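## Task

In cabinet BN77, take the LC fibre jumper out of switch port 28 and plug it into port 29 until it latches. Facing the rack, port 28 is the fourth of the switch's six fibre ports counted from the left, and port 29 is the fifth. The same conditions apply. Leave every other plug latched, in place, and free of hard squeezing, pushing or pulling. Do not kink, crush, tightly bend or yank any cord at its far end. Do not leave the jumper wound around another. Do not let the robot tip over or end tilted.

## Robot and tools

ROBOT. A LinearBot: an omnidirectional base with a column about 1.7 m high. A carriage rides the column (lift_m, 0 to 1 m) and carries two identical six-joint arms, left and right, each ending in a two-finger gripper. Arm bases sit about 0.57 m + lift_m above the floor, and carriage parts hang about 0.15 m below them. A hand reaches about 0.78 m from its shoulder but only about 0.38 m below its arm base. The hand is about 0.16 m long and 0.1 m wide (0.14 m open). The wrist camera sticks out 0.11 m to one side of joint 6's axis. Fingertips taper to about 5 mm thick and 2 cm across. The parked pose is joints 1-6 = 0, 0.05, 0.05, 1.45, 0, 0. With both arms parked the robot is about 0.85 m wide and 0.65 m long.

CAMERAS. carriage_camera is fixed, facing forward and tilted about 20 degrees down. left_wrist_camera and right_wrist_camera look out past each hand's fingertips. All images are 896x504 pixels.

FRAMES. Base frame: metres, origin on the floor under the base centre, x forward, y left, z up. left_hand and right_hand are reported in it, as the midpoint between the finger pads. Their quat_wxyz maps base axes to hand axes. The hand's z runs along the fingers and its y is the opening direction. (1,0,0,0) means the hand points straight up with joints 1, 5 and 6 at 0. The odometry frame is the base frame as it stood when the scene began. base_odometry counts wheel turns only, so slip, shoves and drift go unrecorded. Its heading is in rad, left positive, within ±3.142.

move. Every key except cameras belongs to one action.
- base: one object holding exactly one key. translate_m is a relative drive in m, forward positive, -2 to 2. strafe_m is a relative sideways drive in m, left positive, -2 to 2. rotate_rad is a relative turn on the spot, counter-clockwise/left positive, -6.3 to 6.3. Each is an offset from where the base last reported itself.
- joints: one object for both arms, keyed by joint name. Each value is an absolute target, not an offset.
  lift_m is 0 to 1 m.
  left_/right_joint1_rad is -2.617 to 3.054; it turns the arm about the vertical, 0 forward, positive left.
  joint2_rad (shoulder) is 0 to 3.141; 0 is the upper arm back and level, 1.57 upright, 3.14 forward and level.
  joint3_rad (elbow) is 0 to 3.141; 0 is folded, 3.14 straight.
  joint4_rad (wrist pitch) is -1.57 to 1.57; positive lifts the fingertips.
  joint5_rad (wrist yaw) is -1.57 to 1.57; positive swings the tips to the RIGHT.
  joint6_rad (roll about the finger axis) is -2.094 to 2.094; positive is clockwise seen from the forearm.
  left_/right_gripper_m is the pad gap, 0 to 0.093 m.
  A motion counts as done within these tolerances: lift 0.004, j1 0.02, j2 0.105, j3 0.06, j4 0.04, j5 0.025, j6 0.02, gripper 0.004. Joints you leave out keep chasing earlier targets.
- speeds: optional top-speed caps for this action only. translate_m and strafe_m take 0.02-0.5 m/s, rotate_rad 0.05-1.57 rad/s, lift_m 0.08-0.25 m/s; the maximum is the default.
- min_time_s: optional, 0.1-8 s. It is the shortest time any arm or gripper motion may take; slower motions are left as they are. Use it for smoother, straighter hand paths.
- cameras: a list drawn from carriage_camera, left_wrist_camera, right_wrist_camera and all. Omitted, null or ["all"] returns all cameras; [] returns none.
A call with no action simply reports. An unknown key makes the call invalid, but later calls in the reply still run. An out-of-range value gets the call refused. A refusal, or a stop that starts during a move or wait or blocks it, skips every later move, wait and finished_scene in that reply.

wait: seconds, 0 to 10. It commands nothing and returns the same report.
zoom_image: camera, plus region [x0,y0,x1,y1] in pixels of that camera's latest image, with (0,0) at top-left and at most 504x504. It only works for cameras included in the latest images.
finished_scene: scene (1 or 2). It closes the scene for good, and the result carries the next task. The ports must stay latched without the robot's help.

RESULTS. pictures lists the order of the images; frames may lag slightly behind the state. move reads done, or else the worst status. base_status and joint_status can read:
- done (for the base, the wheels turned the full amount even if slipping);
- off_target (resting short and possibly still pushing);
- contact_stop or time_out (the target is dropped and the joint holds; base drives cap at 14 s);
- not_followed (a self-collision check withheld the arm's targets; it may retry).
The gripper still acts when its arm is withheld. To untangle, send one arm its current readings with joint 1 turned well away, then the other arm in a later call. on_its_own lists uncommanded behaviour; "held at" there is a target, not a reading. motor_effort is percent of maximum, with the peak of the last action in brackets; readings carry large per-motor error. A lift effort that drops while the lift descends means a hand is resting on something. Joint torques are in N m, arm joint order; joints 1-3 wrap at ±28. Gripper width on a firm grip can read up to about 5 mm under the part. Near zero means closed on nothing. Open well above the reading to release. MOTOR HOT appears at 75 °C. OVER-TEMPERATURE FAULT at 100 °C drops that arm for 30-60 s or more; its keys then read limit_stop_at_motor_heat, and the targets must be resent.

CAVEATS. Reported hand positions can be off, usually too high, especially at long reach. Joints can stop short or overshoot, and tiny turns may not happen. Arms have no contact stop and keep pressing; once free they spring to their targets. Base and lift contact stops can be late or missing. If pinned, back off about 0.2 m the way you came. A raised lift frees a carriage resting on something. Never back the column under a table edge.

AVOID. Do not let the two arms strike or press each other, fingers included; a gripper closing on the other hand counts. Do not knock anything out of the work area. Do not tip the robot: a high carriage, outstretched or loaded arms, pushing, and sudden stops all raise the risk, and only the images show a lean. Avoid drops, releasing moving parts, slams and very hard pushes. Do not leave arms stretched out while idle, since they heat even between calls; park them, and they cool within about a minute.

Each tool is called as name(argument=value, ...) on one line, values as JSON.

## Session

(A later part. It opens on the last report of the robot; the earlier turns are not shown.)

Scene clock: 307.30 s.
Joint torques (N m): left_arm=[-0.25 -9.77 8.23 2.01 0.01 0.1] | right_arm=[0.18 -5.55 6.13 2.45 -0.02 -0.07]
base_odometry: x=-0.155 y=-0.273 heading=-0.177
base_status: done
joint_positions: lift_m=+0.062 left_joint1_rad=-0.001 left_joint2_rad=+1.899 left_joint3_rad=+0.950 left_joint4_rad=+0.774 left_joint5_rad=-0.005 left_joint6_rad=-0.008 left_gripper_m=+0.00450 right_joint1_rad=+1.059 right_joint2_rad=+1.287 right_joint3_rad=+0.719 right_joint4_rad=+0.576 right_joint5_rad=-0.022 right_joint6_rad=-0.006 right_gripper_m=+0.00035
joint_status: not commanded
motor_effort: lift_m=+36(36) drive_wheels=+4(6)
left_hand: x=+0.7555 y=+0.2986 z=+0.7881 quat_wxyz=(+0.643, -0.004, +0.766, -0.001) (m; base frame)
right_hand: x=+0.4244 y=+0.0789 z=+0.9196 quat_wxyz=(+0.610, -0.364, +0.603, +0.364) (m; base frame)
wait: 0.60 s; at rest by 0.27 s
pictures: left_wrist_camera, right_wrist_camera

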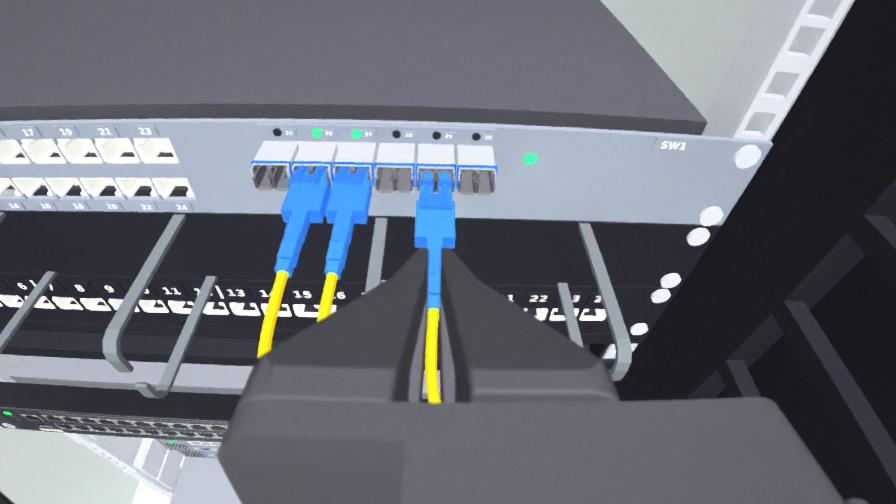

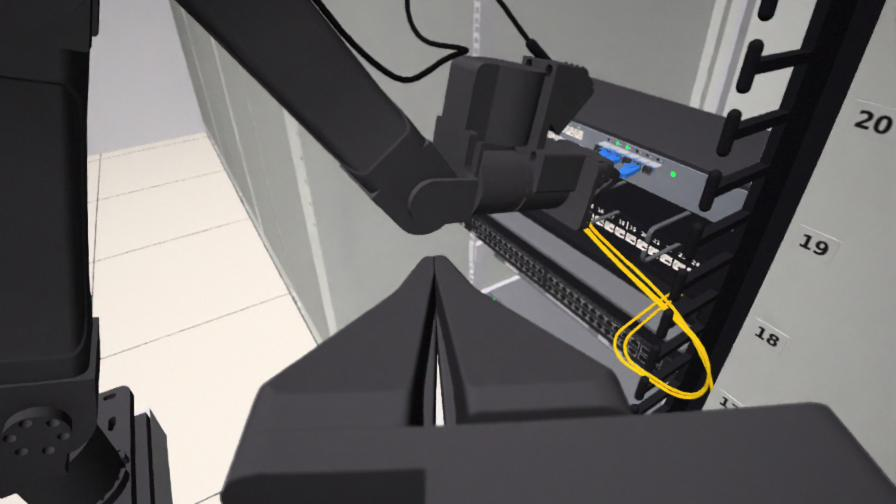

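move(joints={"lift_m":0.0645,"left_joint4_rad":0.815}, cameras=[])

move(base={"translate_m":0.005}, speeds={"translate_m":0.02}, cameras=[])

wait(seconds=0.6, cameras=["left_wrist_camera","right_wrist_camera"])

zoom_image(camera="left_wrist_camera", region=[380, 120, 510, 215])

zoom_image(camera="right_wrist_camera", region=[580, 110, 680, 194])

Scene clock: 312.20 s.
Joint torques (N m): left_arm=[-0.29 -9.74 8.18 2.23 0 0.1] | right_arm=[0.18 -5.57 6.12 2.42 -0.02 -0.06]
move: off_target
base_odometry: x=-0.155 y=-0.273 heading=-0.177
base_status: not commanded
joint_positions: lift_m=+0.064 left_joint1_rad=-0.001 left_joint2_rad=+1.899 left_joint3_rad=+0.950 left_joint4_rad=+0.771 left_joint5_rad=-0.005 left_joint6_rad=-0.008 left_gripper_m=+0.00450 right_joint1_rad=+1.059 right_joint2_rad=+1.287 right_joint3_rad=+0.719 right_joint4_rad=+0.578 right_joint5_rad=-0.022 right_joint6_rad=-0.006 right_gripper_m=+0.00035
joint_status: left_joint4_rad off_target (ended at +0.771, target +0.815); the others done
motor_effort: lift_m=+41(45) drive_wheels=+4(4)
left_hand: x=+0.7553 y=+0.2986 z=+0.7895 quat_wxyz=(+0.642, -0.004, +0.767, -0.001) (m; base frame)
right_hand: x=+0.4244 y=+0.0789 z=+0.9221 quat_wxyz=(+0.611, -0.364, +0.602, +0.364) (m; base frame)
pictures: none
No camera images: "cameras" was empty.

Scene clock: 312.83 s.
Joint torques (N m): left_arm=[-0.18 -8.49 9.31 2.3 -0.01 0.1] | right_arm=[0.12 -5.61 6.06 2.38 0 -0.06]
move: done
base_odometry: x=-0.150 y=-0.273 heading=-0.176
base_status: done
joint_positions: lift_m=+0.064 left_joint1_rad=-0.001 left_joint2_rad=+1.887 left_joint3_rad=+0.938 left_joint4_rad=+0.763 left_joint5_rad=-0.004 left_joint6_rad=-0.008 left_gripper_m=+0.00450 right_joint1_rad=+1.059 right_joint2_rad=+1.287 right_joint3_rad=+0.719 right_joint4_rad=+0.577 right_joint5_rad=-0.022 right_joint6_rad=-0.006 right_gripper_m=+0.00035
joint_status: not commanded
motor_effort: lift_m=+41(41) drive_wheels=+4(8)
left_hand: x=+0.7519 y=+0.2986 z=+0.7883 quat_wxyz=(+0.638, -0.004, +0.770, -0.001) (m; base frame)
right_hand: x=+0.4244 y=+0.0789 z=+0.9219 quat_wxyz=(+0.610, -0.364, +0.602, +0.364) (m; base frame)
pictures: none
No camera images: "cameras" was empty.

Scene clock: 313.43 s.
Joint torques (N m): left_arm=[-0.25 -8.53 9.35 2.31 -0.01 0.11] | right_arm=[0.17 -5.5 6.12 2.42 -0.02 -0.07]
base_odometry: x=-0.150 y=-0.273 heading=-0.176
base_status: done
joint_positions: lift_m=+0.064 left_joint1_rad=-0.001 left_joint2_rad=+1.887 left_joint3_rad=+0.938 left_joint4_rad=+0.763 left_joint5_rad=-0.004 left_joint6_rad=-0.008 left_gripper_m=+0.00450 right_joint1_rad=+1.059 right_joint2_rad=+1.287 right_joint3_rad=+0.719 right_joint4_rad=+0.577 right_joint5_rad=-0.022 right_joint6_rad=-0.006 right_gripper_m=+0.00035
joint_status: not commanded
motor_effort: lift_m=+41(41) drive_wheels=+4(8)
left_hand: x=+0.7519 y=+0.2986 z=+0.7883 quat_wxyz=(+0.638, -0.004, +0.770, -0.001) (m; base frame)
right_hand: x=+0.4244 y=+0.0789 z=+0.9219 quat_wxyz=(+0.610, -0.364, +0.602, +0.364) (m; base frame)
wait: 0.60 s; at rest by 0.27 s
pictures: left_wrist_camera, right_wrist_camera

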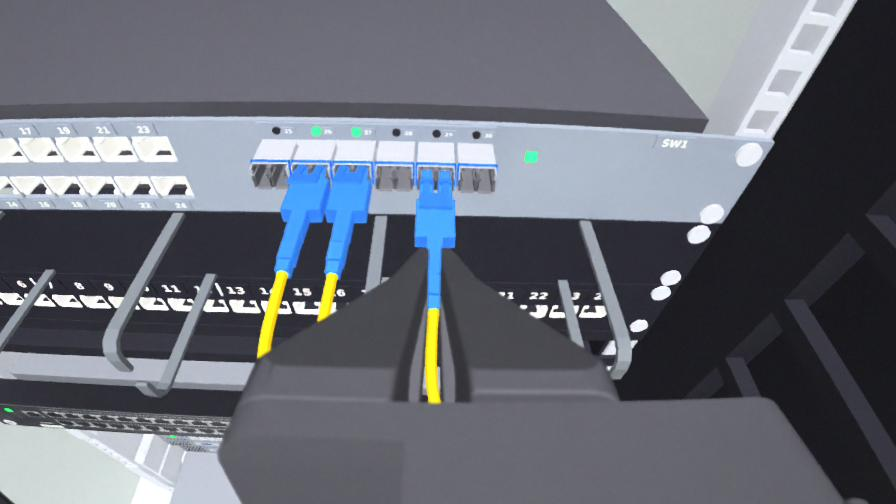

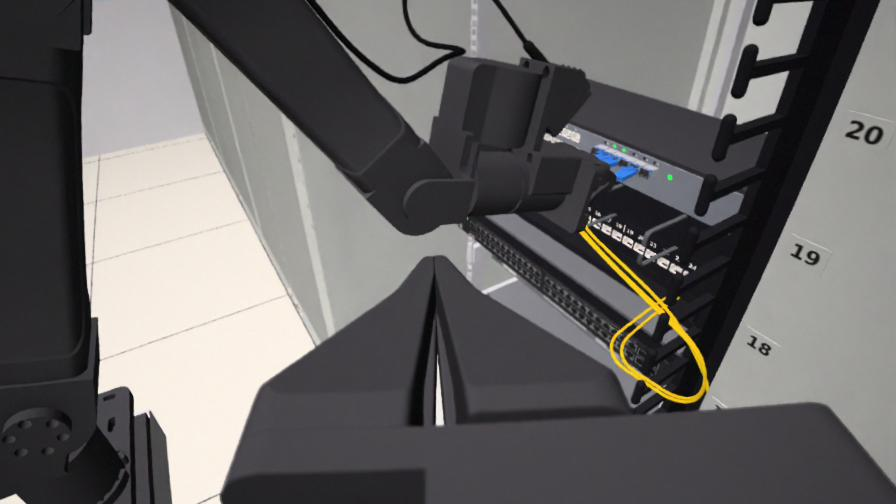

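Scaled by 3.877.

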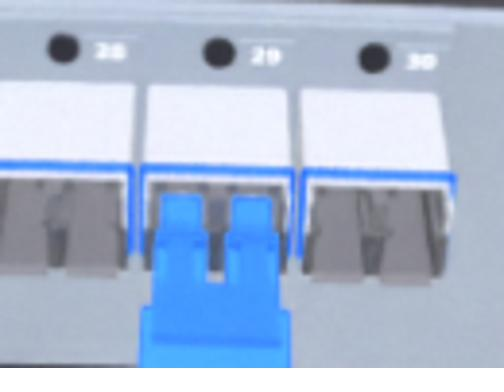

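Scaled by 5.040.

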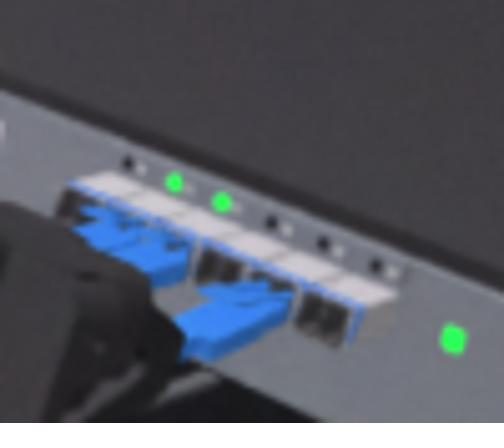

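move(joints={"lift_m":0.0675,"left_joint4_rad":0.84}, cameras=[])

move(base={"translate_m":0.004}, speeds={"translate_m":0.02}, cameras=[])

wait(seconds=0.6, cameras=["left_wrist_camera","right_wrist_camera"])

zoom_image(camera="left_wrist_camera", region=[380, 120, 510, 215])

zoom_image(camera="right_wrist_camera", region=[580, 110, 680, 194])

Scene clock: 319.20 s.
Joint torques (N m): left_arm=[-0.25 -8.5 9.26 2.57 -0.02 0.11] | right_arm=[0.17 -5.59 6.05 2.41 -0.02 -0.07]
move: off_target
base_odometry: x=-0.150 y=-0.273 heading=-0.176
base_status: not commanded
joint_positions: lift_m=+0.067 left_joint1_rad=-0.001 left_joint2_rad=+1.887 left_joint3_rad=+0.938 left_joint4_rad=+0.759 left_joint5_rad=-0.004 left_joint6_rad=-0.008 left_gripper_m=+0.00450 right_joint1_rad=+1.059 right_joint2_rad=+1.287 right_joint3_rad=+0.719 right_joint4_rad=+0.578 right_joint5_rad=-0.022 right_joint6_rad=-0.006 right_gripper_m=+0.00035
joint_status: left_joint4_rad off_target (ended at +0.758, target +0.840); the others done
motor_effort: lift_m=+41(46) drive_wheels=+3(4)
left_hand: x=+0.7516 y=+0.2986 z=+0.7901 quat_wxyz=(+0.637, -0.004, +0.771, -0.001) (m; base frame)
right_hand: x=+0.4244 y=+0.0789 z=+0.9251 quat_wxyz=(+0.611, -0.364, +0.602, +0.364) (m; base frame)
pictures: none
No camera images: "cameras" was empty.

Scene clock: 319.77 s.
Joint torques (N m): left_arm=[-0.21 -7.8 10.24 2.59 -0.03 0.1] | right_arm=[0.14 -5.55 6.2 2.42 -0.02 -0.07]
move: done
base_odometry: x=-0.146 y=-0.274 heading=-0.176
base_status: done
joint_positions: lift_m=+0.067 left_joint1_rad=-0.001 left_joint2_rad=+1.881 left_joint3_rad=+0.928 left_joint4_rad=+0.755 left_joint5_rad=-0.001 left_joint6_rad=-0.008 left_gripper_m=+0.00450 right_joint1_rad=+1.059 right_joint2_rad=+1.287 right_joint3_rad=+0.719 right_joint4_rad=+0.578 right_joint5_rad=-0.022 right_joint6_rad=-0.006 right_gripper_m=+0.00035
joint_status: not commanded
motor_effort: lift_m=+41(41) drive_wheels=+5(8)
left_hand: x=+0.7493 y=+0.2980 z=+0.7882 quat_wxyz=(+0.634, -0.003, +0.773, -0.002) (m; base frame)
right_hand: x=+0.4244 y=+0.0789 z=+0.9251 quat_wxyz=(+0.611, -0.364, +0.602, +0.364) (m; base frame)
pictures: none
No camera images: "cameras" was empty.

Scene clock: 320.37 s.
Joint torques (N m): left_arm=[-0.24 -7.87 10.21 2.6 -0.02 0.09] | right_arm=[0.18 -5.52 6.13 2.41 -0.01 -0.07]
base_odometry: x=-0.146 y=-0.274 heading=-0.176
base_status: done
joint_positions: lift_m=+0.067 left_joint1_rad=-0.001 left_joint2_rad=+1.881 left_joint3_rad=+0.928 left_joint4_rad=+0.755 left_joint5_rad=-0.001 left_joint6_rad=-0.008 left_gripper_m=+0.00450 right_joint1_rad=+1.059 right_joint2_rad=+1.287 right_joint3_rad=+0.719 right_joint4_rad=+0.578 right_joint5_rad=-0.022 right_joint6_rad=-0.006 right_gripper_m=+0.00035
joint_status: not commanded
motor_effort: lift_m=+41(41) drive_wheels=+5(8)
left_hand: x=+0.7493 y=+0.2980 z=+0.7882 quat_wxyz=(+0.634, -0.003, +0.773, -0.002) (m; base frame)
right_hand: x=+0.4244 y=+0.0789 z=+0.9251 quat_wxyz=(+0.611, -0.364, +0.602, +0.364) (m; base frame)
wait: 0.60 s; at rest by 0.27 s
pictures: left_wrist_camera, right_wrist_camera

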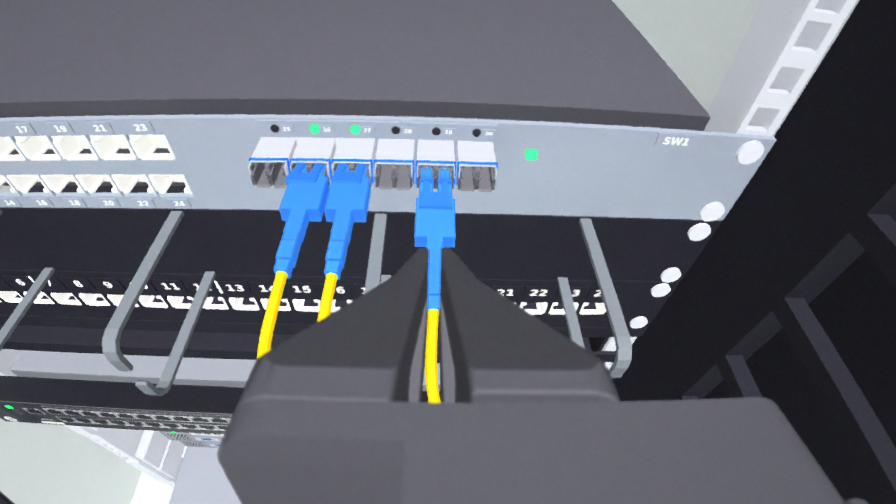

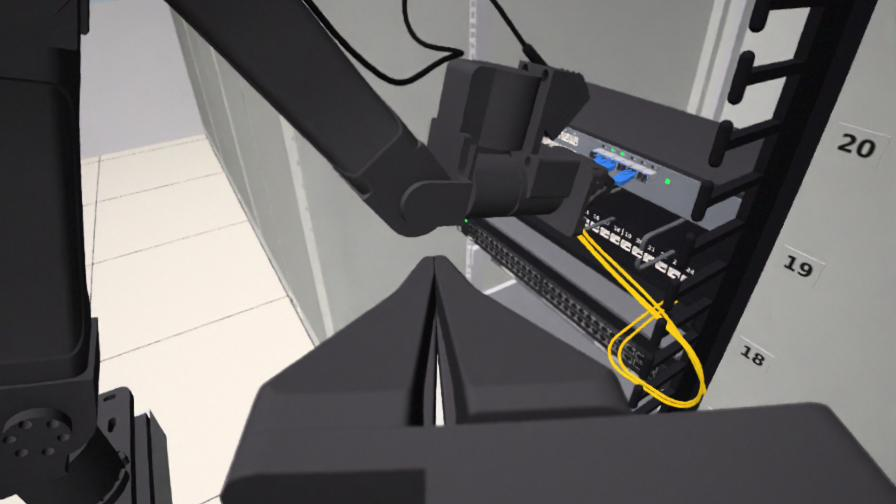

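Scaled by 3.877.

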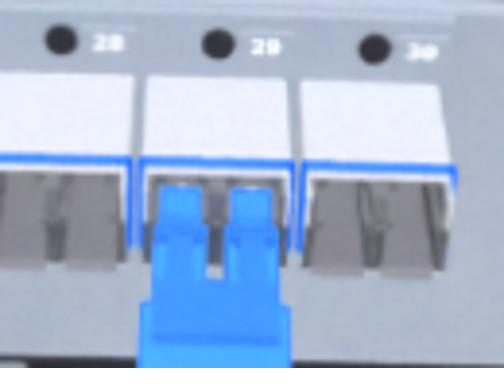

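Scaled by 5.040.

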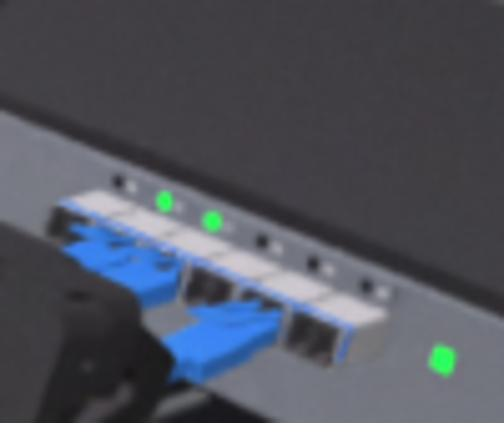

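move(base={"translate_m":-0.006}, speeds={"translate_m":0.02}, cameras=[])

move(joints={"lift_m":0.073,"left_joint4_rad":0.84}, speeds={"lift_m":0.08}, cameras=[])

wait(seconds=0.6, cameras=["left_wrist_camera","right_wrist_camera"])

zoom_image(camera="left_wrist_camera", region=[380, 120, 510, 215])

zoom_image(camera="right_wrist_camera", region=[580, 110, 680, 194])

Scene clock: 327.37 s.
Joint torques (N m): left_arm=[-0.24 -9.14 9.77 2.22 -0.03 0.1] | right_arm=[0.18 -5.64 6.12 2.4 -0.02 -0.07]
move: done
base_odometry: x=-0.152 y=-0.273 heading=-0.177
base_status: done
joint_positions: lift_m=+0.067 left_joint1_rad=-0.002 left_joint2_rad=+1.894 left_joint3_rad=+0.933 left_joint4_rad=+0.797 left_joint5_rad=+0.000 left_joint6_rad=-0.008 left_gripper_m=+0.00450 right_joint1_rad=+1.059 right_joint2_rad=+1.287 right_joint3_rad=+0.719 right_joint4_rad=+0.577 right_joint5_rad=-0.022 right_joint6_rad=-0.006 right_gripper_m=+0.00035
joint_status: not commanded
on_its_own: left_joint4_rad moved +0.042 toward your old target +0.840
motor_effort: lift_m=+41(41) drive_wheels=-6(6)
left_hand: x=+0.7528 y=+0.2977 z=+0.7940 quat_wxyz=(+0.647, -0.003, +0.762, -0.003) (m; base frame)
right_hand: x=+0.4244 y=+0.0789 z=+0.9250 quat_wxyz=(+0.611, -0.364, +0.602, +0.364) (m; base frame)
pictures: none
No camera images: "cameras" was empty.

Scene clock: 327.83 s.
Joint torques (N m): left_arm=[-0.23 -9.84 9.57 2.27 -0.01 0.11] | right_arm=[0.18 -5.24 6.15 2.44 -0.02 -0.07]
move: off_target
base_odometry: x=-0.152 y=-0.273 heading=-0.177
base_status: not commanded
joint_positions: lift_m=+0.073 left_joint1_rad=-0.002 left_joint2_rad=+1.901 left_joint3_rad=+0.935 left_joint4_rad=+0.791 left_joint5_rad=+0.000 left_joint6_rad=-0.008 left_gripper_m=+0.00450 right_joint1_rad=+1.059 right_joint2_rad=+1.286 right_joint3_rad=+0.719 right_joint4_rad=+0.579 right_joint5_rad=-0.022 right_joint6_rad=-0.006 right_gripper_m=+0.00035
joint_status: left_joint4_rad off_target (ended at +0.791, target +0.840); the others done
motor_effort: lift_m=+42(47) drive_wheels=-6(6)
left_hand: x=+0.7530 y=+0.2977 z=+0.7951 quat_wxyz=(+0.643, -0.003, +0.766, -0.003) (m; base frame)
right_hand: x=+0.4243 y=+0.0788 z=+0.9309 quat_wxyz=(+0.611, -0.363, +0.602, +0.364) (m; base frame)
pictures: none
No camera images: "cameras" was empty.

Scene clock: 328.43 s.
Joint torques (N m): left_arm=[-0.18 -9.89 9.58 2.27 -0.04 0.09] | right_arm=[0.17 -5.52 6.12 2.41 -0.02 -0.07]
base_odometry: x=-0.152 y=-0.273 heading=-0.177
base_status: not commanded
joint_positions: lift_m=+0.073 left_joint1_rad=-0.002 left_joint2_rad=+1.901 left_joint3_rad=+0.935 left_joint4_rad=+0.791 left_joint5_rad=+0.000 left_joint6_rad=-0.008 left_gripper_m=+0.00450 right_joint1_rad=+1.059 right_joint2_rad=+1.286 right_joint3_rad=+0.719 right_joint4_rad=+0.579 right_joint5_rad=-0.022 right_joint6_rad=-0.006 right_gripper_m=+0.00035
joint_status: left_joint4_rad off_target (ended at +0.791, target +0.840); the others done
motor_effort: lift_m=+41(47) drive_wheels=-6(6)
left_hand: x=+0.7530 y=+0.2977 z=+0.7951 quat_wxyz=(+0.643, -0.003, +0.766, -0.003) (m; base frame)
right_hand: x=+0.4243 y=+0.0788 z=+0.9309 quat_wxyz=(+0.611, -0.363, +0.602, +0.364) (m; base frame)
wait: 0.60 s; at rest by 0.27 s
pictures: left_wrist_camera, right_wrist_camera

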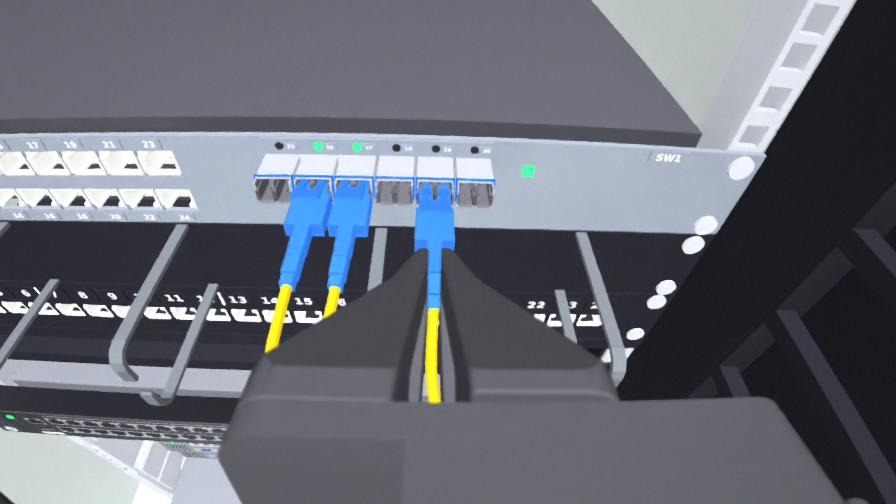

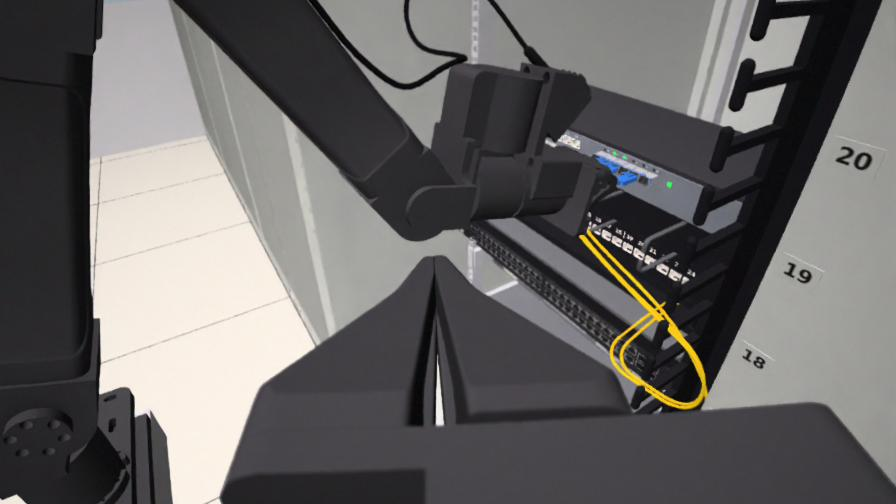

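Scaled by 3.877.

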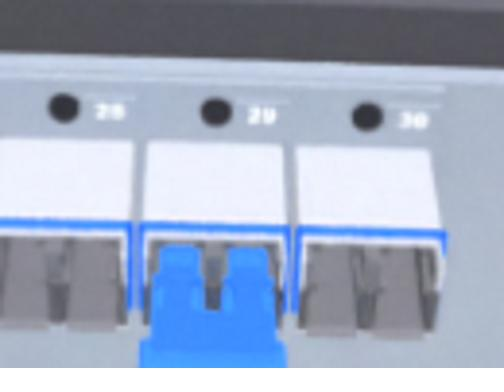

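Scaled by 5.040.

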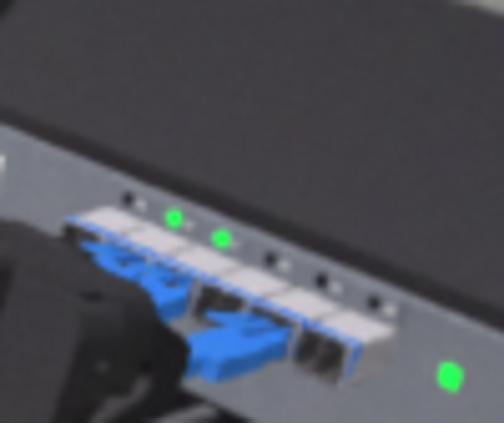

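move(base={"translate_m":0.006}, speeds={"translate_m":0.02}, cameras=[])

wait(seconds=0.6, cameras=["left_wrist_camera","right_wrist_camera"])

zoom_image(camera="left_wrist_camera", region=[380, 130, 510, 225])

zoom_image(camera="right_wrist_camera", region=[570, 110, 670, 194])

Scene clock: 332.90 s.
Joint torques (N m): left_arm=[-0.31 -9.78 9.63 2.33 -0.04 0.11] | right_arm=[0.1 -5.64 6.08 2.42 -0.01 -0.07]
move: done
base_odometry: x=-0.146 y=-0.274 heading=-0.176
base_status: done
joint_positions: lift_m=+0.073 left_joint1_rad=-0.002 left_joint2_rad=+1.901 left_joint3_rad=+0.935 left_joint4_rad=+0.786 left_joint5_rad=+0.000 left_joint6_rad=-0.008 left_gripper_m=+0.00450 right_joint1_rad=+1.059 right_joint2_rad=+1.286 right_joint3_rad=+0.719 right_joint4_rad=+0.577 right_joint5_rad=-0.022 right_joint6_rad=-0.006 right_gripper_m=+0.00035
joint_status: not commanded
motor_effort: lift_m=+41(42) drive_wheels=+2(6)
left_hand: x=+0.7528 y=+0.2977 z=+0.7939 quat_wxyz=(+0.641, -0.003, +0.768, -0.003) (m; base frame)
right_hand: x=+0.4243 y=+0.0788 z=+0.9307 quat_wxyz=(+0.611, -0.364, +0.602, +0.364) (m; base frame)
pictures: none
No camera images: "cameras" was empty.

Scene clock: 333.50 s.
Joint torques (N m): left_arm=[-0.23 -9.89 9.52 2.32 -0.03 0.1] | right_arm=[0.18 -5.53 6.12 2.41 -0.02 -0.07]
base_odometry: x=-0.146 y=-0.274 heading=-0.176
base_status: done
joint_positions: lift_m=+0.073 left_joint1_rad=-0.002 left_joint2_rad=+1.901 left_joint3_rad=+0.935 left_joint4_rad=+0.786 left_joint5_rad=+0.000 left_joint6_rad=-0.008 left_gripper_m=+0.00450 right_joint1_rad=+1.059 right_joint2_rad=+1.286 right_joint3_rad=+0.719 right_joint4_rad=+0.577 right_joint5_rad=-0.022 right_joint6_rad=-0.006 right_gripper_m=+0.00035
joint_status: not commanded
motor_effort: lift_m=+42(42) drive_wheels=+2(6)
left_hand: x=+0.7528 y=+0.2977 z=+0.7939 quat_wxyz=(+0.641, -0.003, +0.768, -0.003) (m; base frame)
right_hand: x=+0.4243 y=+0.0788 z=+0.9307 quat_wxyz=(+0.611, -0.364, +0.602, +0.364) (m; base frame)
wait: 0.60 s; at rest by 0.27 s
pictures: left_wrist_camera, right_wrist_camera

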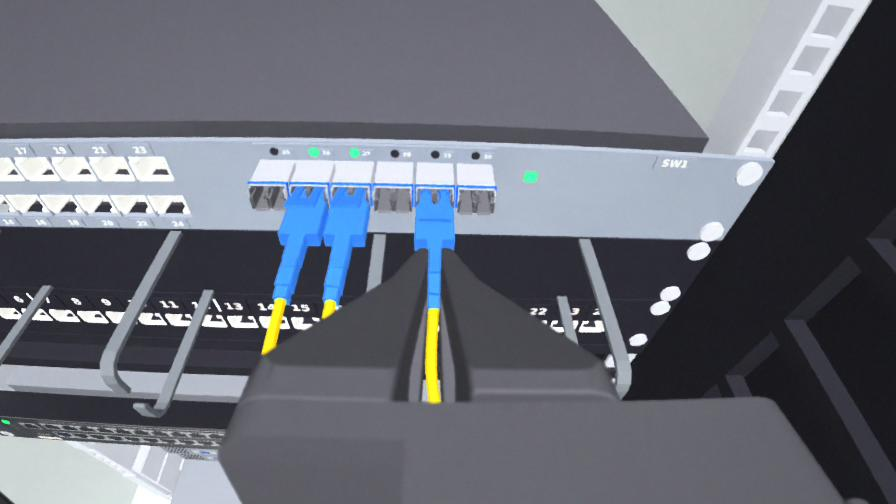

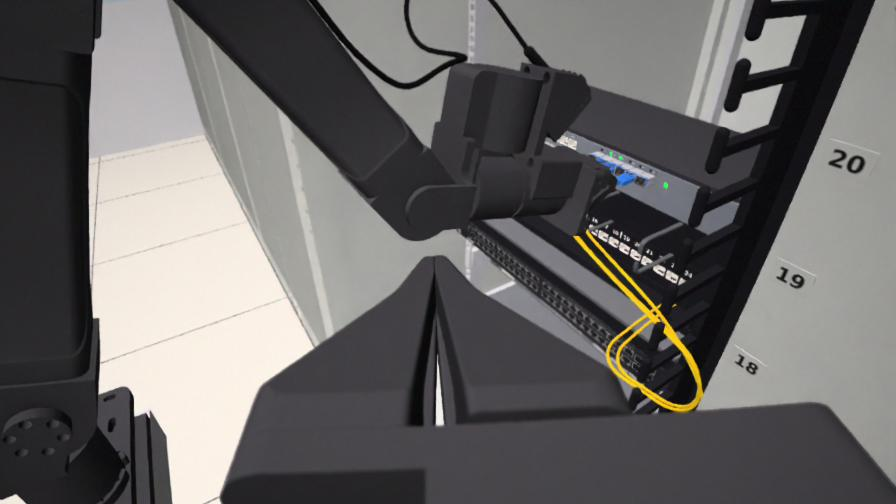

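Scaled by 3.877.

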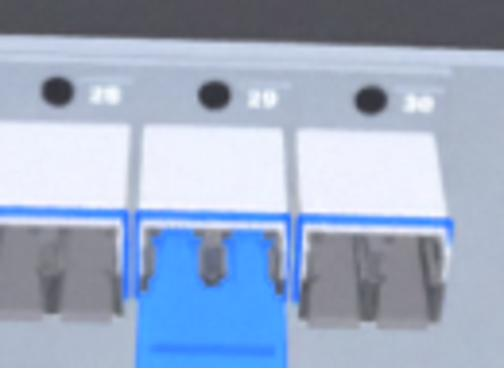

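Scaled by 5.040.

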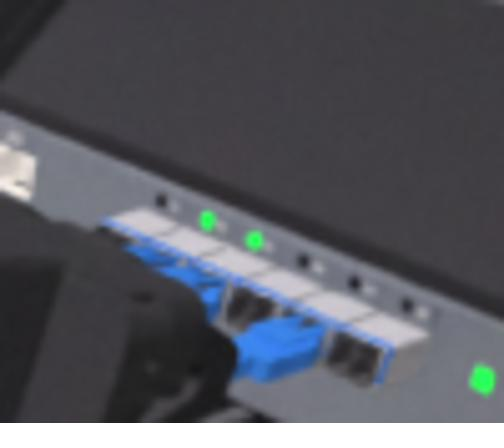

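Sliding in. Push on.

move(base={"translate_m":0.008}, speeds={"translate_m":0.02}, cameras=[])

wait(seconds=0.6, cameras=["left_wrist_camera"])

zoom_image(camera="left_wrist_camera", region=[380, 130, 510, 225])

move(base={"translate_m":0.007}, speeds={"translate_m":0.02}, cameras=[])

wait(seconds=0.6, cameras=["left_wrist_camera"])

zoom_image(camera="left_wrist_camera", region=[380, 130, 510, 225])

Scene clock: 341.10 s.
Joint torques (N m): left_arm=[-0.17 -8.27 10.11 2.55 -0.03 0.1] | right_arm=[0.31 -5.55 6.09 2.42 -0.01 -0.07]
move: done
base_odometry: x=-0.139 y=-0.275 heading=-0.176
base_status: done
joint_positions: lift_m=+0.073 left_joint1_rad=-0.002 left_joint2_rad=+1.886 left_joint3_rad=+0.928 left_joint4_rad=+0.761 left_joint5_rad=+0.000 left_joint6_rad=-0.008 left_gripper_m=+0.00450 right_joint1_rad=+1.059 right_joint2_rad=+1.286 right_joint3_rad=+0.719 right_joint4_rad=+0.577 right_joint5_rad=-0.022 right_joint6_rad=-0.006 right_gripper_m=+0.00035
joint_status: not commanded
motor_effort: lift_m=+41(42) drive_wheels=+5(7)
left_hand: x=+0.7497 y=+0.2977 z=+0.7924 quat_wxyz=(+0.634, -0.003, +0.773, -0.003) (m; base frame)
right_hand: x=+0.4243 y=+0.0788 z=+0.9306 quat_wxyz=(+0.611, -0.364, +0.602, +0.364) (m; base frame)
pictures: none
No camera images: "cameras" was empty.

Scene clock: 341.70 s.
Joint torques (N m): left_arm=[-0.16 -8.39 10.18 2.54 -0.06 0.11] | right_arm=[0.17 -5.52 6.12 2.42 -0.02 -0.07]
base_odometry: x=-0.139 y=-0.275 heading=-0.176
base_status: done
joint_positions: lift_m=+0.073 left_joint1_rad=-0.002 left_joint2_rad=+1.886 left_joint3_rad=+0.928 left_joint4_rad=+0.761 left_joint5_rad=+0.000 left_joint6_rad=-0.008 left_gripper_m=+0.00450 right_joint1_rad=+1.059 right_joint2_rad=+1.286 right_joint3_rad=+0.719 right_joint4_rad=+0.577 right_joint5_rad=-0.022 right_joint6_rad=-0.006 right_gripper_m=+0.00035
joint_status: not commanded
motor_effort: lift_m=+42(42) drive_wheels=+5(7)
left_hand: x=+0.7497 y=+0.2977 z=+0.7924 quat_wxyz=(+0.634, -0.003, +0.773, -0.003) (m; base frame)
right_hand: x=+0.4243 y=+0.0788 z=+0.9306 quat_wxyz=(+0.611, -0.364, +0.602, +0.364) (m; base frame)
wait: 0.60 s; at rest by 0.27 s
pictures: left_wrist_camera

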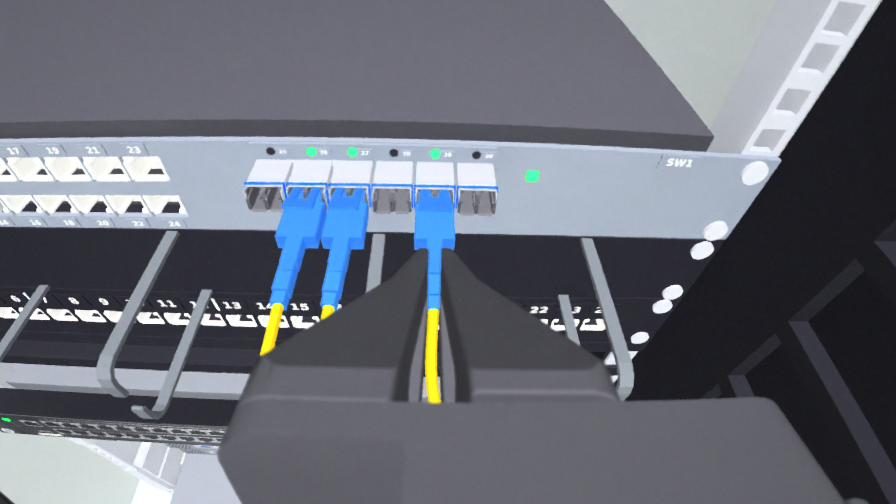

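Scaled by 3.877.

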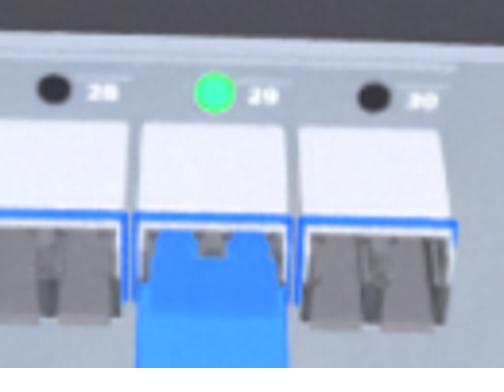

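Scene clock: 342.50 s.
Joint torques (N m): left_arm=[-0.2 -7.04 10.97 2.71 -0.06 0.12] | right_arm=[0.06 -5.45 6.22 2.4 -0.02 -0.06]
move: done
base_odometry: x=-0.132 y=-0.276 heading=-0.175
base_status: done
joint_positions: lift_m=+0.073 left_joint1_rad=-0.002 left_joint2_rad=+1.873 left_joint3_rad=+0.920 left_joint4_rad=+0.743 left_joint5_rad=+0.002 left_joint6_rad=-0.008 left_gripper_m=+0.00450 right_joint1_rad=+1.059 right_joint2_rad=+1.286 right_joint3_rad=+0.719 right_joint4_rad=+0.577 right_joint5_rad=-0.021 right_joint6_rad=-0.006 right_gripper_m=+0.00035
joint_status: not commanded
motor_effort: lift_m=+42(42) drive_wheels=+5(9)
left_hand: x=+0.7465 y=+0.2971 z=+0.7911 quat_wxyz=(+0.629, -0.002, +0.778, -0.004) (m; base frame)
right_hand: x=+0.4244 y=+0.0788 z=+0.9306 quat_wxyz=(+0.611, -0.364, +0.602, +0.364) (m; base frame)
pictures: none
No camera images: "cameras" was empty.

Scene clock: 343.10 s.
Joint torques (N m): left_arm=[-0.16 -6.95 11 2.72 -0.08 0.1] | right_arm=[0.18 -5.53 6.12 2.42 -0.02 -0.07]
base_odometry: x=-0.132 y=-0.276 heading=-0.175
base_status: done
joint_positions: lift_m=+0.073 left_joint1_rad=-0.002 left_joint2_rad=+1.873 left_joint3_rad=+0.920 left_joint4_rad=+0.743 left_joint5_rad=+0.002 left_joint6_rad=-0.008 left_gripper_m=+0.00450 right_joint1_rad=+1.059 right_joint2_rad=+1.286 right_joint3_rad=+0.719 right_joint4_rad=+0.577 right_joint5_rad=-0.021 right_joint6_rad=-0.006 right_gripper_m=+0.00035
joint_status: not commanded
motor_effort: lift_m=+41(42) drive_wheels=+6(9)
left_hand: x=+0.7465 y=+0.2971 z=+0.7911 quat_wxyz=(+0.629, -0.002, +0.778, -0.004) (m; base frame)
right_hand: x=+0.4244 y=+0.0788 z=+0.9306 quat_wxyz=(+0.611, -0.364, +0.602, +0.364) (m; base frame)
wait: 0.60 s; at rest by 0.27 s
pictures: left_wrist_camera

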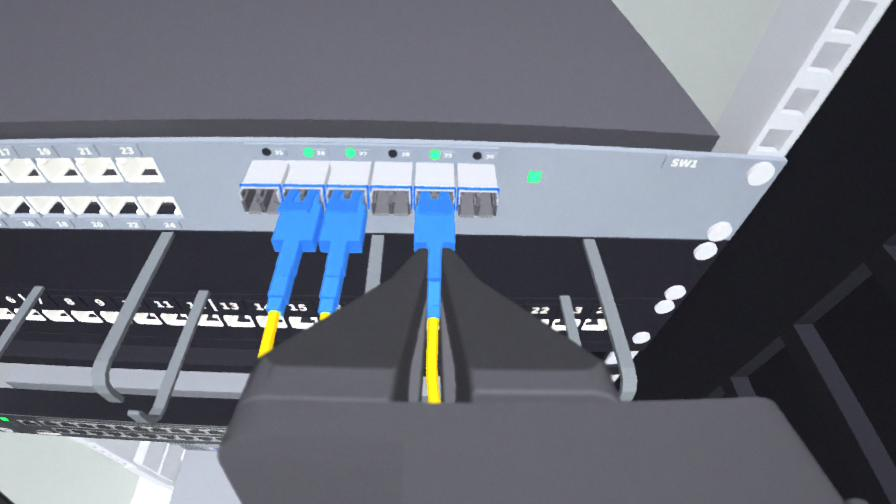

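Scaled by 3.877.

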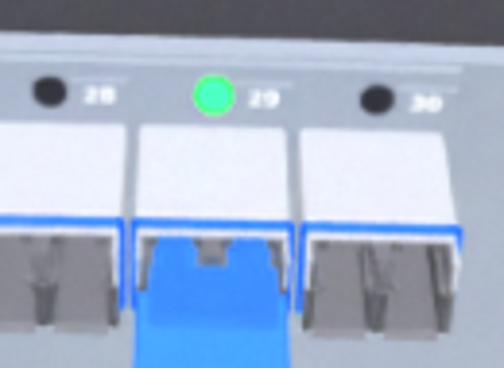

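move(joints={"left_joint4_rad":0.76}, cameras=[])

move(joints={"left_gripper_m":0.0115}, min_time_s=1, cameras=[])

wait(seconds=0.5, cameras=["left_wrist_camera","right_wrist_camera"])

Scene clock: 346.77 s.
Joint torques (N m): left_arm=[-0.23 -6.94 10.99 2.09 -0.06 0.1] | right_arm=[0.18 -5.53 6.12 2.42 -0.02 -0.07]
move: done
base_odometry: x=-0.132 y=-0.276 heading=-0.175
base_status: not commanded
joint_positions: lift_m=+0.073 left_joint1_rad=-0.002 left_joint2_rad=+1.872 left_joint3_rad=+0.920 left_joint4_rad=+0.731 left_joint5_rad=+0.002 left_joint6_rad=-0.008 left_gripper_m=+0.00450 right_joint1_rad=+1.059 right_joint2_rad=+1.286 right_joint3_rad=+0.719 right_joint4_rad=+0.577 right_joint5_rad=-0.021 right_joint6_rad=-0.006 right_gripper_m=+0.00035
joint_status: all done
motor_effort: lift_m=+41(42) drive_wheels=+5(6)
left_hand: x=+0.7459 y=+0.2971 z=+0.7889 quat_wxyz=(+0.625, -0.002, +0.781, -0.004) (m; base frame)
right_hand: x=+0.4244 y=+0.0788 z=+0.9306 quat_wxyz=(+0.611, -0.364, +0.602, +0.364) (m; base frame)
pictures: none
No camera images: "cameras" was empty.

Scene clock: 348.07 s.
Joint torques (N m): left_arm=[-0.16 -7.9 10.22 2.03 -0.11 0.11] | right_arm=[0.17 -5.53 6.13 2.42 -0.02 -0.07]
move: done
base_odometry: x=-0.132 y=-0.276 heading=-0.175
base_status: not commanded
joint_positions: lift_m=+0.073 left_joint1_rad=-0.002 left_joint2_rad=+1.881 left_joint3_rad=+0.928 left_joint4_rad=+0.736 left_joint5_rad=+0.006 left_joint6_rad=-0.008 left_gripper_m=+0.01145 right_joint1_rad=+1.059 right_joint2_rad=+1.286 right_joint3_rad=+0.719 right_joint4_rad=+0.577 right_joint5_rad=-0.021 right_joint6_rad=-0.006 right_gripper_m=+0.00035
joint_status: all done
motor_effort: lift_m=+41(42) drive_wheels=+2(6)
left_hand: x=+0.7483 y=+0.2963 z=+0.7891 quat_wxyz=(+0.626, +0.000, +0.779, -0.006) (m; base frame)
right_hand: x=+0.4244 y=+0.0788 z=+0.9306 quat_wxyz=(+0.611, -0.364, +0.602, +0.364) (m; base frame)
pictures: none
No camera images: "cameras" was empty.

Scene clock: 348.57 s.
Joint torques (N m): left_arm=[-0.16 -7.9 10.21 2.04 -0.11 0.1] | right_arm=[0.18 -5.53 6.12 2.42 -0.02 -0.07]
base_odometry: x=-0.132 y=-0.276 heading=-0.175
base_status: not commanded
joint_positions: lift_m=+0.073 left_joint1_rad=-0.002 left_joint2_rad=+1.881 left_joint3_rad=+0.928 left_joint4_rad=+0.736 left_joint5_rad=+0.006 left_joint6_rad=-0.008 left_gripper_m=+0.01145 right_joint1_rad=+1.059 right_joint2_rad=+1.286 right_joint3_rad=+0.719 right_joint4_rad=+0.577 right_joint5_rad=-0.021 right_joint6_rad=-0.006 right_gripper_m=+0.00035
joint_status: all done
motor_effort: lift_m=+42(42) drive_wheels=+2(6)
left_hand: x=+0.7483 y=+0.2963 z=+0.7891 quat_wxyz=(+0.626, +0.000, +0.779, -0.006) (m; base frame)
right_hand: x=+0.4244 y=+0.0788 z=+0.9306 quat_wxyz=(+0.611, -0.364, +0.602, +0.364) (m; base frame)
wait: 0.50 s; at rest by 0.27 s
pictures: left_wrist_camera, right_wrist_camera

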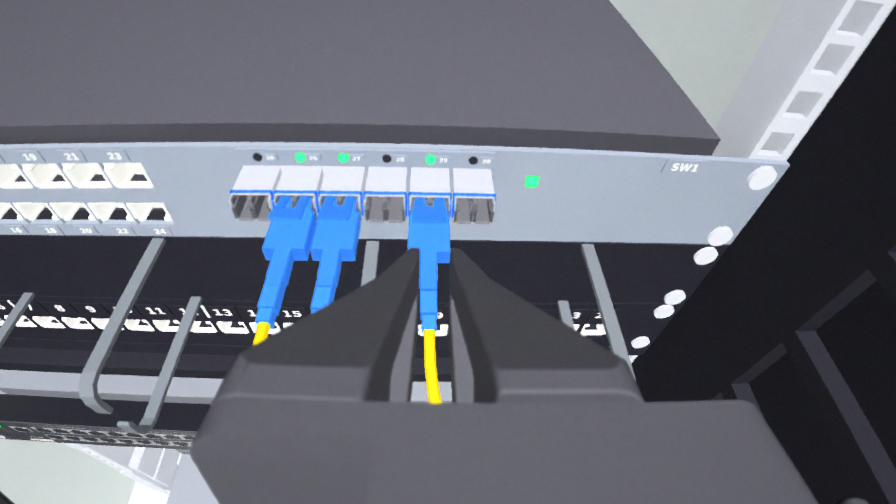

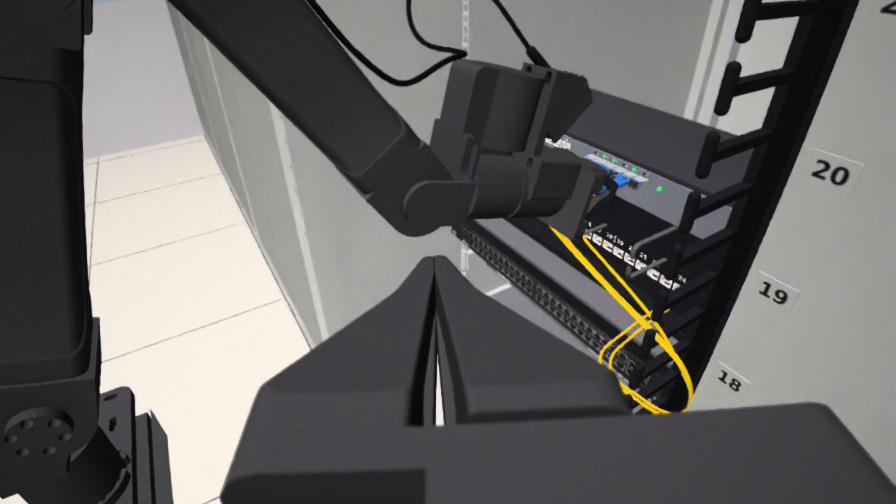

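move(base={"translate_m":-0.022}, speeds={"translate_m":0.03}, cameras=[])

wait(seconds=0.5, cameras=["left_wrist_camera"])

move(joints={"lift_m":0.15}, speeds={"lift_m":0.08}, cameras=["left_wrist_camera"])

Scene clock: 353.07 s.
Joint torques (N m): left_arm=[-0.1 -8.79 9.37 1.89 -0.12 0.11] | right_arm=[0.17 -5.5 6.09 2.43 -0.01 -0.07]
move: done
base_odometry: x=-0.153 y=-0.272 heading=-0.176
base_status: done
joint_positions: lift_m=+0.073 left_joint1_rad=-0.002 left_joint2_rad=+1.890 left_joint3_rad=+0.938 left_joint4_rad=+0.748 left_joint5_rad=+0.007 left_joint6_rad=-0.008 left_gripper_m=+0.01147 right_joint1_rad=+1.059 right_joint2_rad=+1.286 right_joint3_rad=+0.719 right_joint4_rad=+0.577 right_joint5_rad=-0.021 right_joint6_rad=-0.006 right_gripper_m=+0.00035
joint_status: not commanded
motor_effort: lift_m=+41(42) drive_wheels=-4(7)
left_hand: x=+0.7513 y=+0.2960 z=+0.7919 quat_wxyz=(+0.632, +0.000, +0.775, -0.006) (m; base frame)
right_hand: x=+0.4244 y=+0.0788 z=+0.9306 quat_wxyz=(+0.611, -0.364, +0.602, +0.364) (m; base frame)
pictures: none
No camera images: "cameras" was empty.

Scene clock: 353.57 s.
Joint torques (N m): left_arm=[-0.13 -8.75 9.35 1.95 -0.11 0.1] | right_arm=[0.17 -5.48 6.12 2.41 -0.02 -0.07]
base_odometry: x=-0.153 y=-0.272 heading=-0.176
base_status: done
joint_positions: lift_m=+0.073 left_joint1_rad=-0.002 left_joint2_rad=+1.890 left_joint3_rad=+0.938 left_joint4_rad=+0.749 left_joint5_rad=+0.007 left_joint6_rad=-0.008 left_gripper_m=+0.01147 right_joint1_rad=+1.059 right_joint2_rad=+1.286 right_joint3_rad=+0.719 right_joint4_rad=+0.577 right_joint5_rad=-0.021 right_joint6_rad=-0.006 right_gripper_m=+0.00035
joint_status: not commanded
motor_effort: lift_m=+42(42) drive_wheels=-4(7)
left_hand: x=+0.7513 y=+0.2960 z=+0.7920 quat_wxyz=(+0.632, +0.000, +0.775, -0.006) (m; base frame)
right_hand: x=+0.4244 y=+0.0788 z=+0.9306 quat_wxyz=(+0.611, -0.364, +0.602, +0.364) (m; base frame)
wait: 0.50 s; at rest by 0.27 s
pictures: left_wrist_camera

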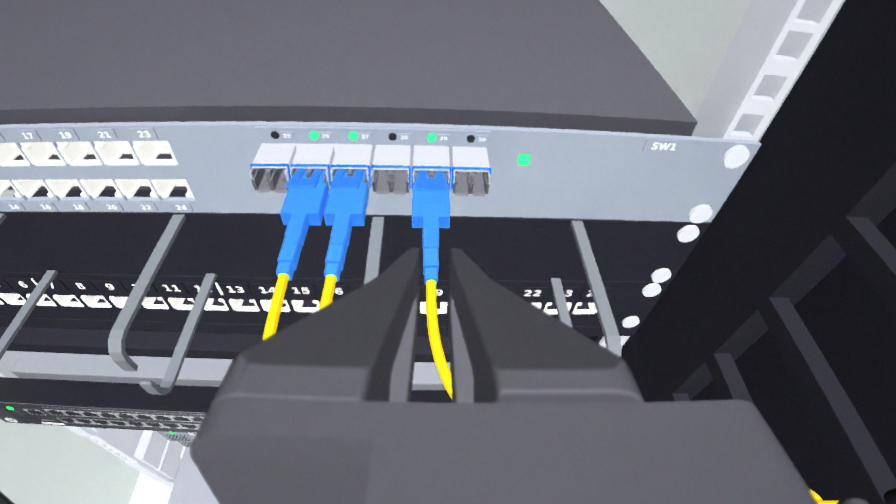

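Scene clock: 354.90 s.
Joint torques (N m): left_arm=[-0.1 -9.24 8.81 1.91 -0.11 0.11] | right_arm=[0.21 -5.68 6.12 2.4 -0.01 -0.07]
move: done
base_odometry: x=-0.153 y=-0.272 heading=-0.176
base_status: not commanded
joint_positions: lift_m=+0.150 left_joint1_rad=-0.002 left_joint2_rad=+1.894 left_joint3_rad=+0.943 left_joint4_rad=+0.752 left_joint5_rad=+0.007 left_joint6_rad=-0.008 left_gripper_m=+0.01147 right_joint1_rad=+1.059 right_joint2_rad=+1.286 right_joint3_rad=+0.719 right_joint4_rad=+0.579 right_joint5_rad=-0.021 right_joint6_rad=-0.006 right_gripper_m=+0.00035
joint_status: all done
motor_effort: lift_m=+41(48) drive_wheels=-4(4)
left_hand: x=+0.7527 y=+0.2960 z=+0.8696 quat_wxyz=(+0.633, +0.000, +0.774, -0.006) (m; base frame)
right_hand: x=+0.4244 y=+0.0788 z=+1.0080 quat_wxyz=(+0.611, -0.363, +0.602, +0.364) (m; base frame)
pictures: left_wrist_camera

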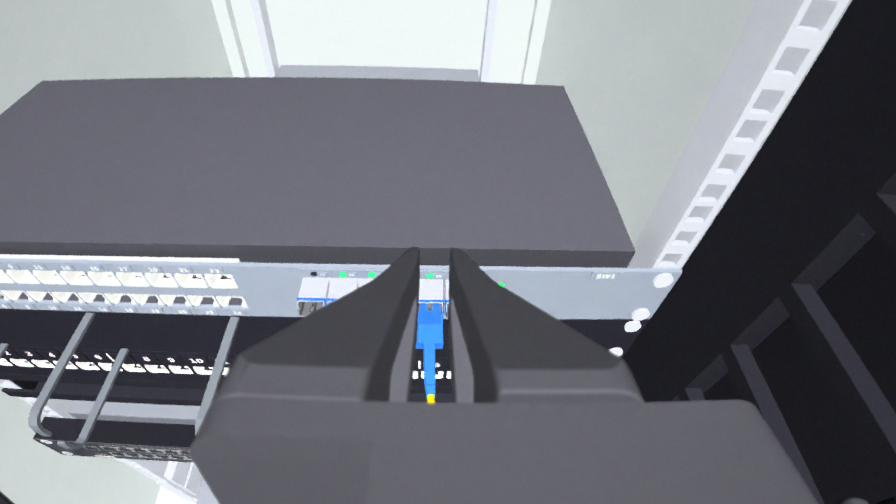

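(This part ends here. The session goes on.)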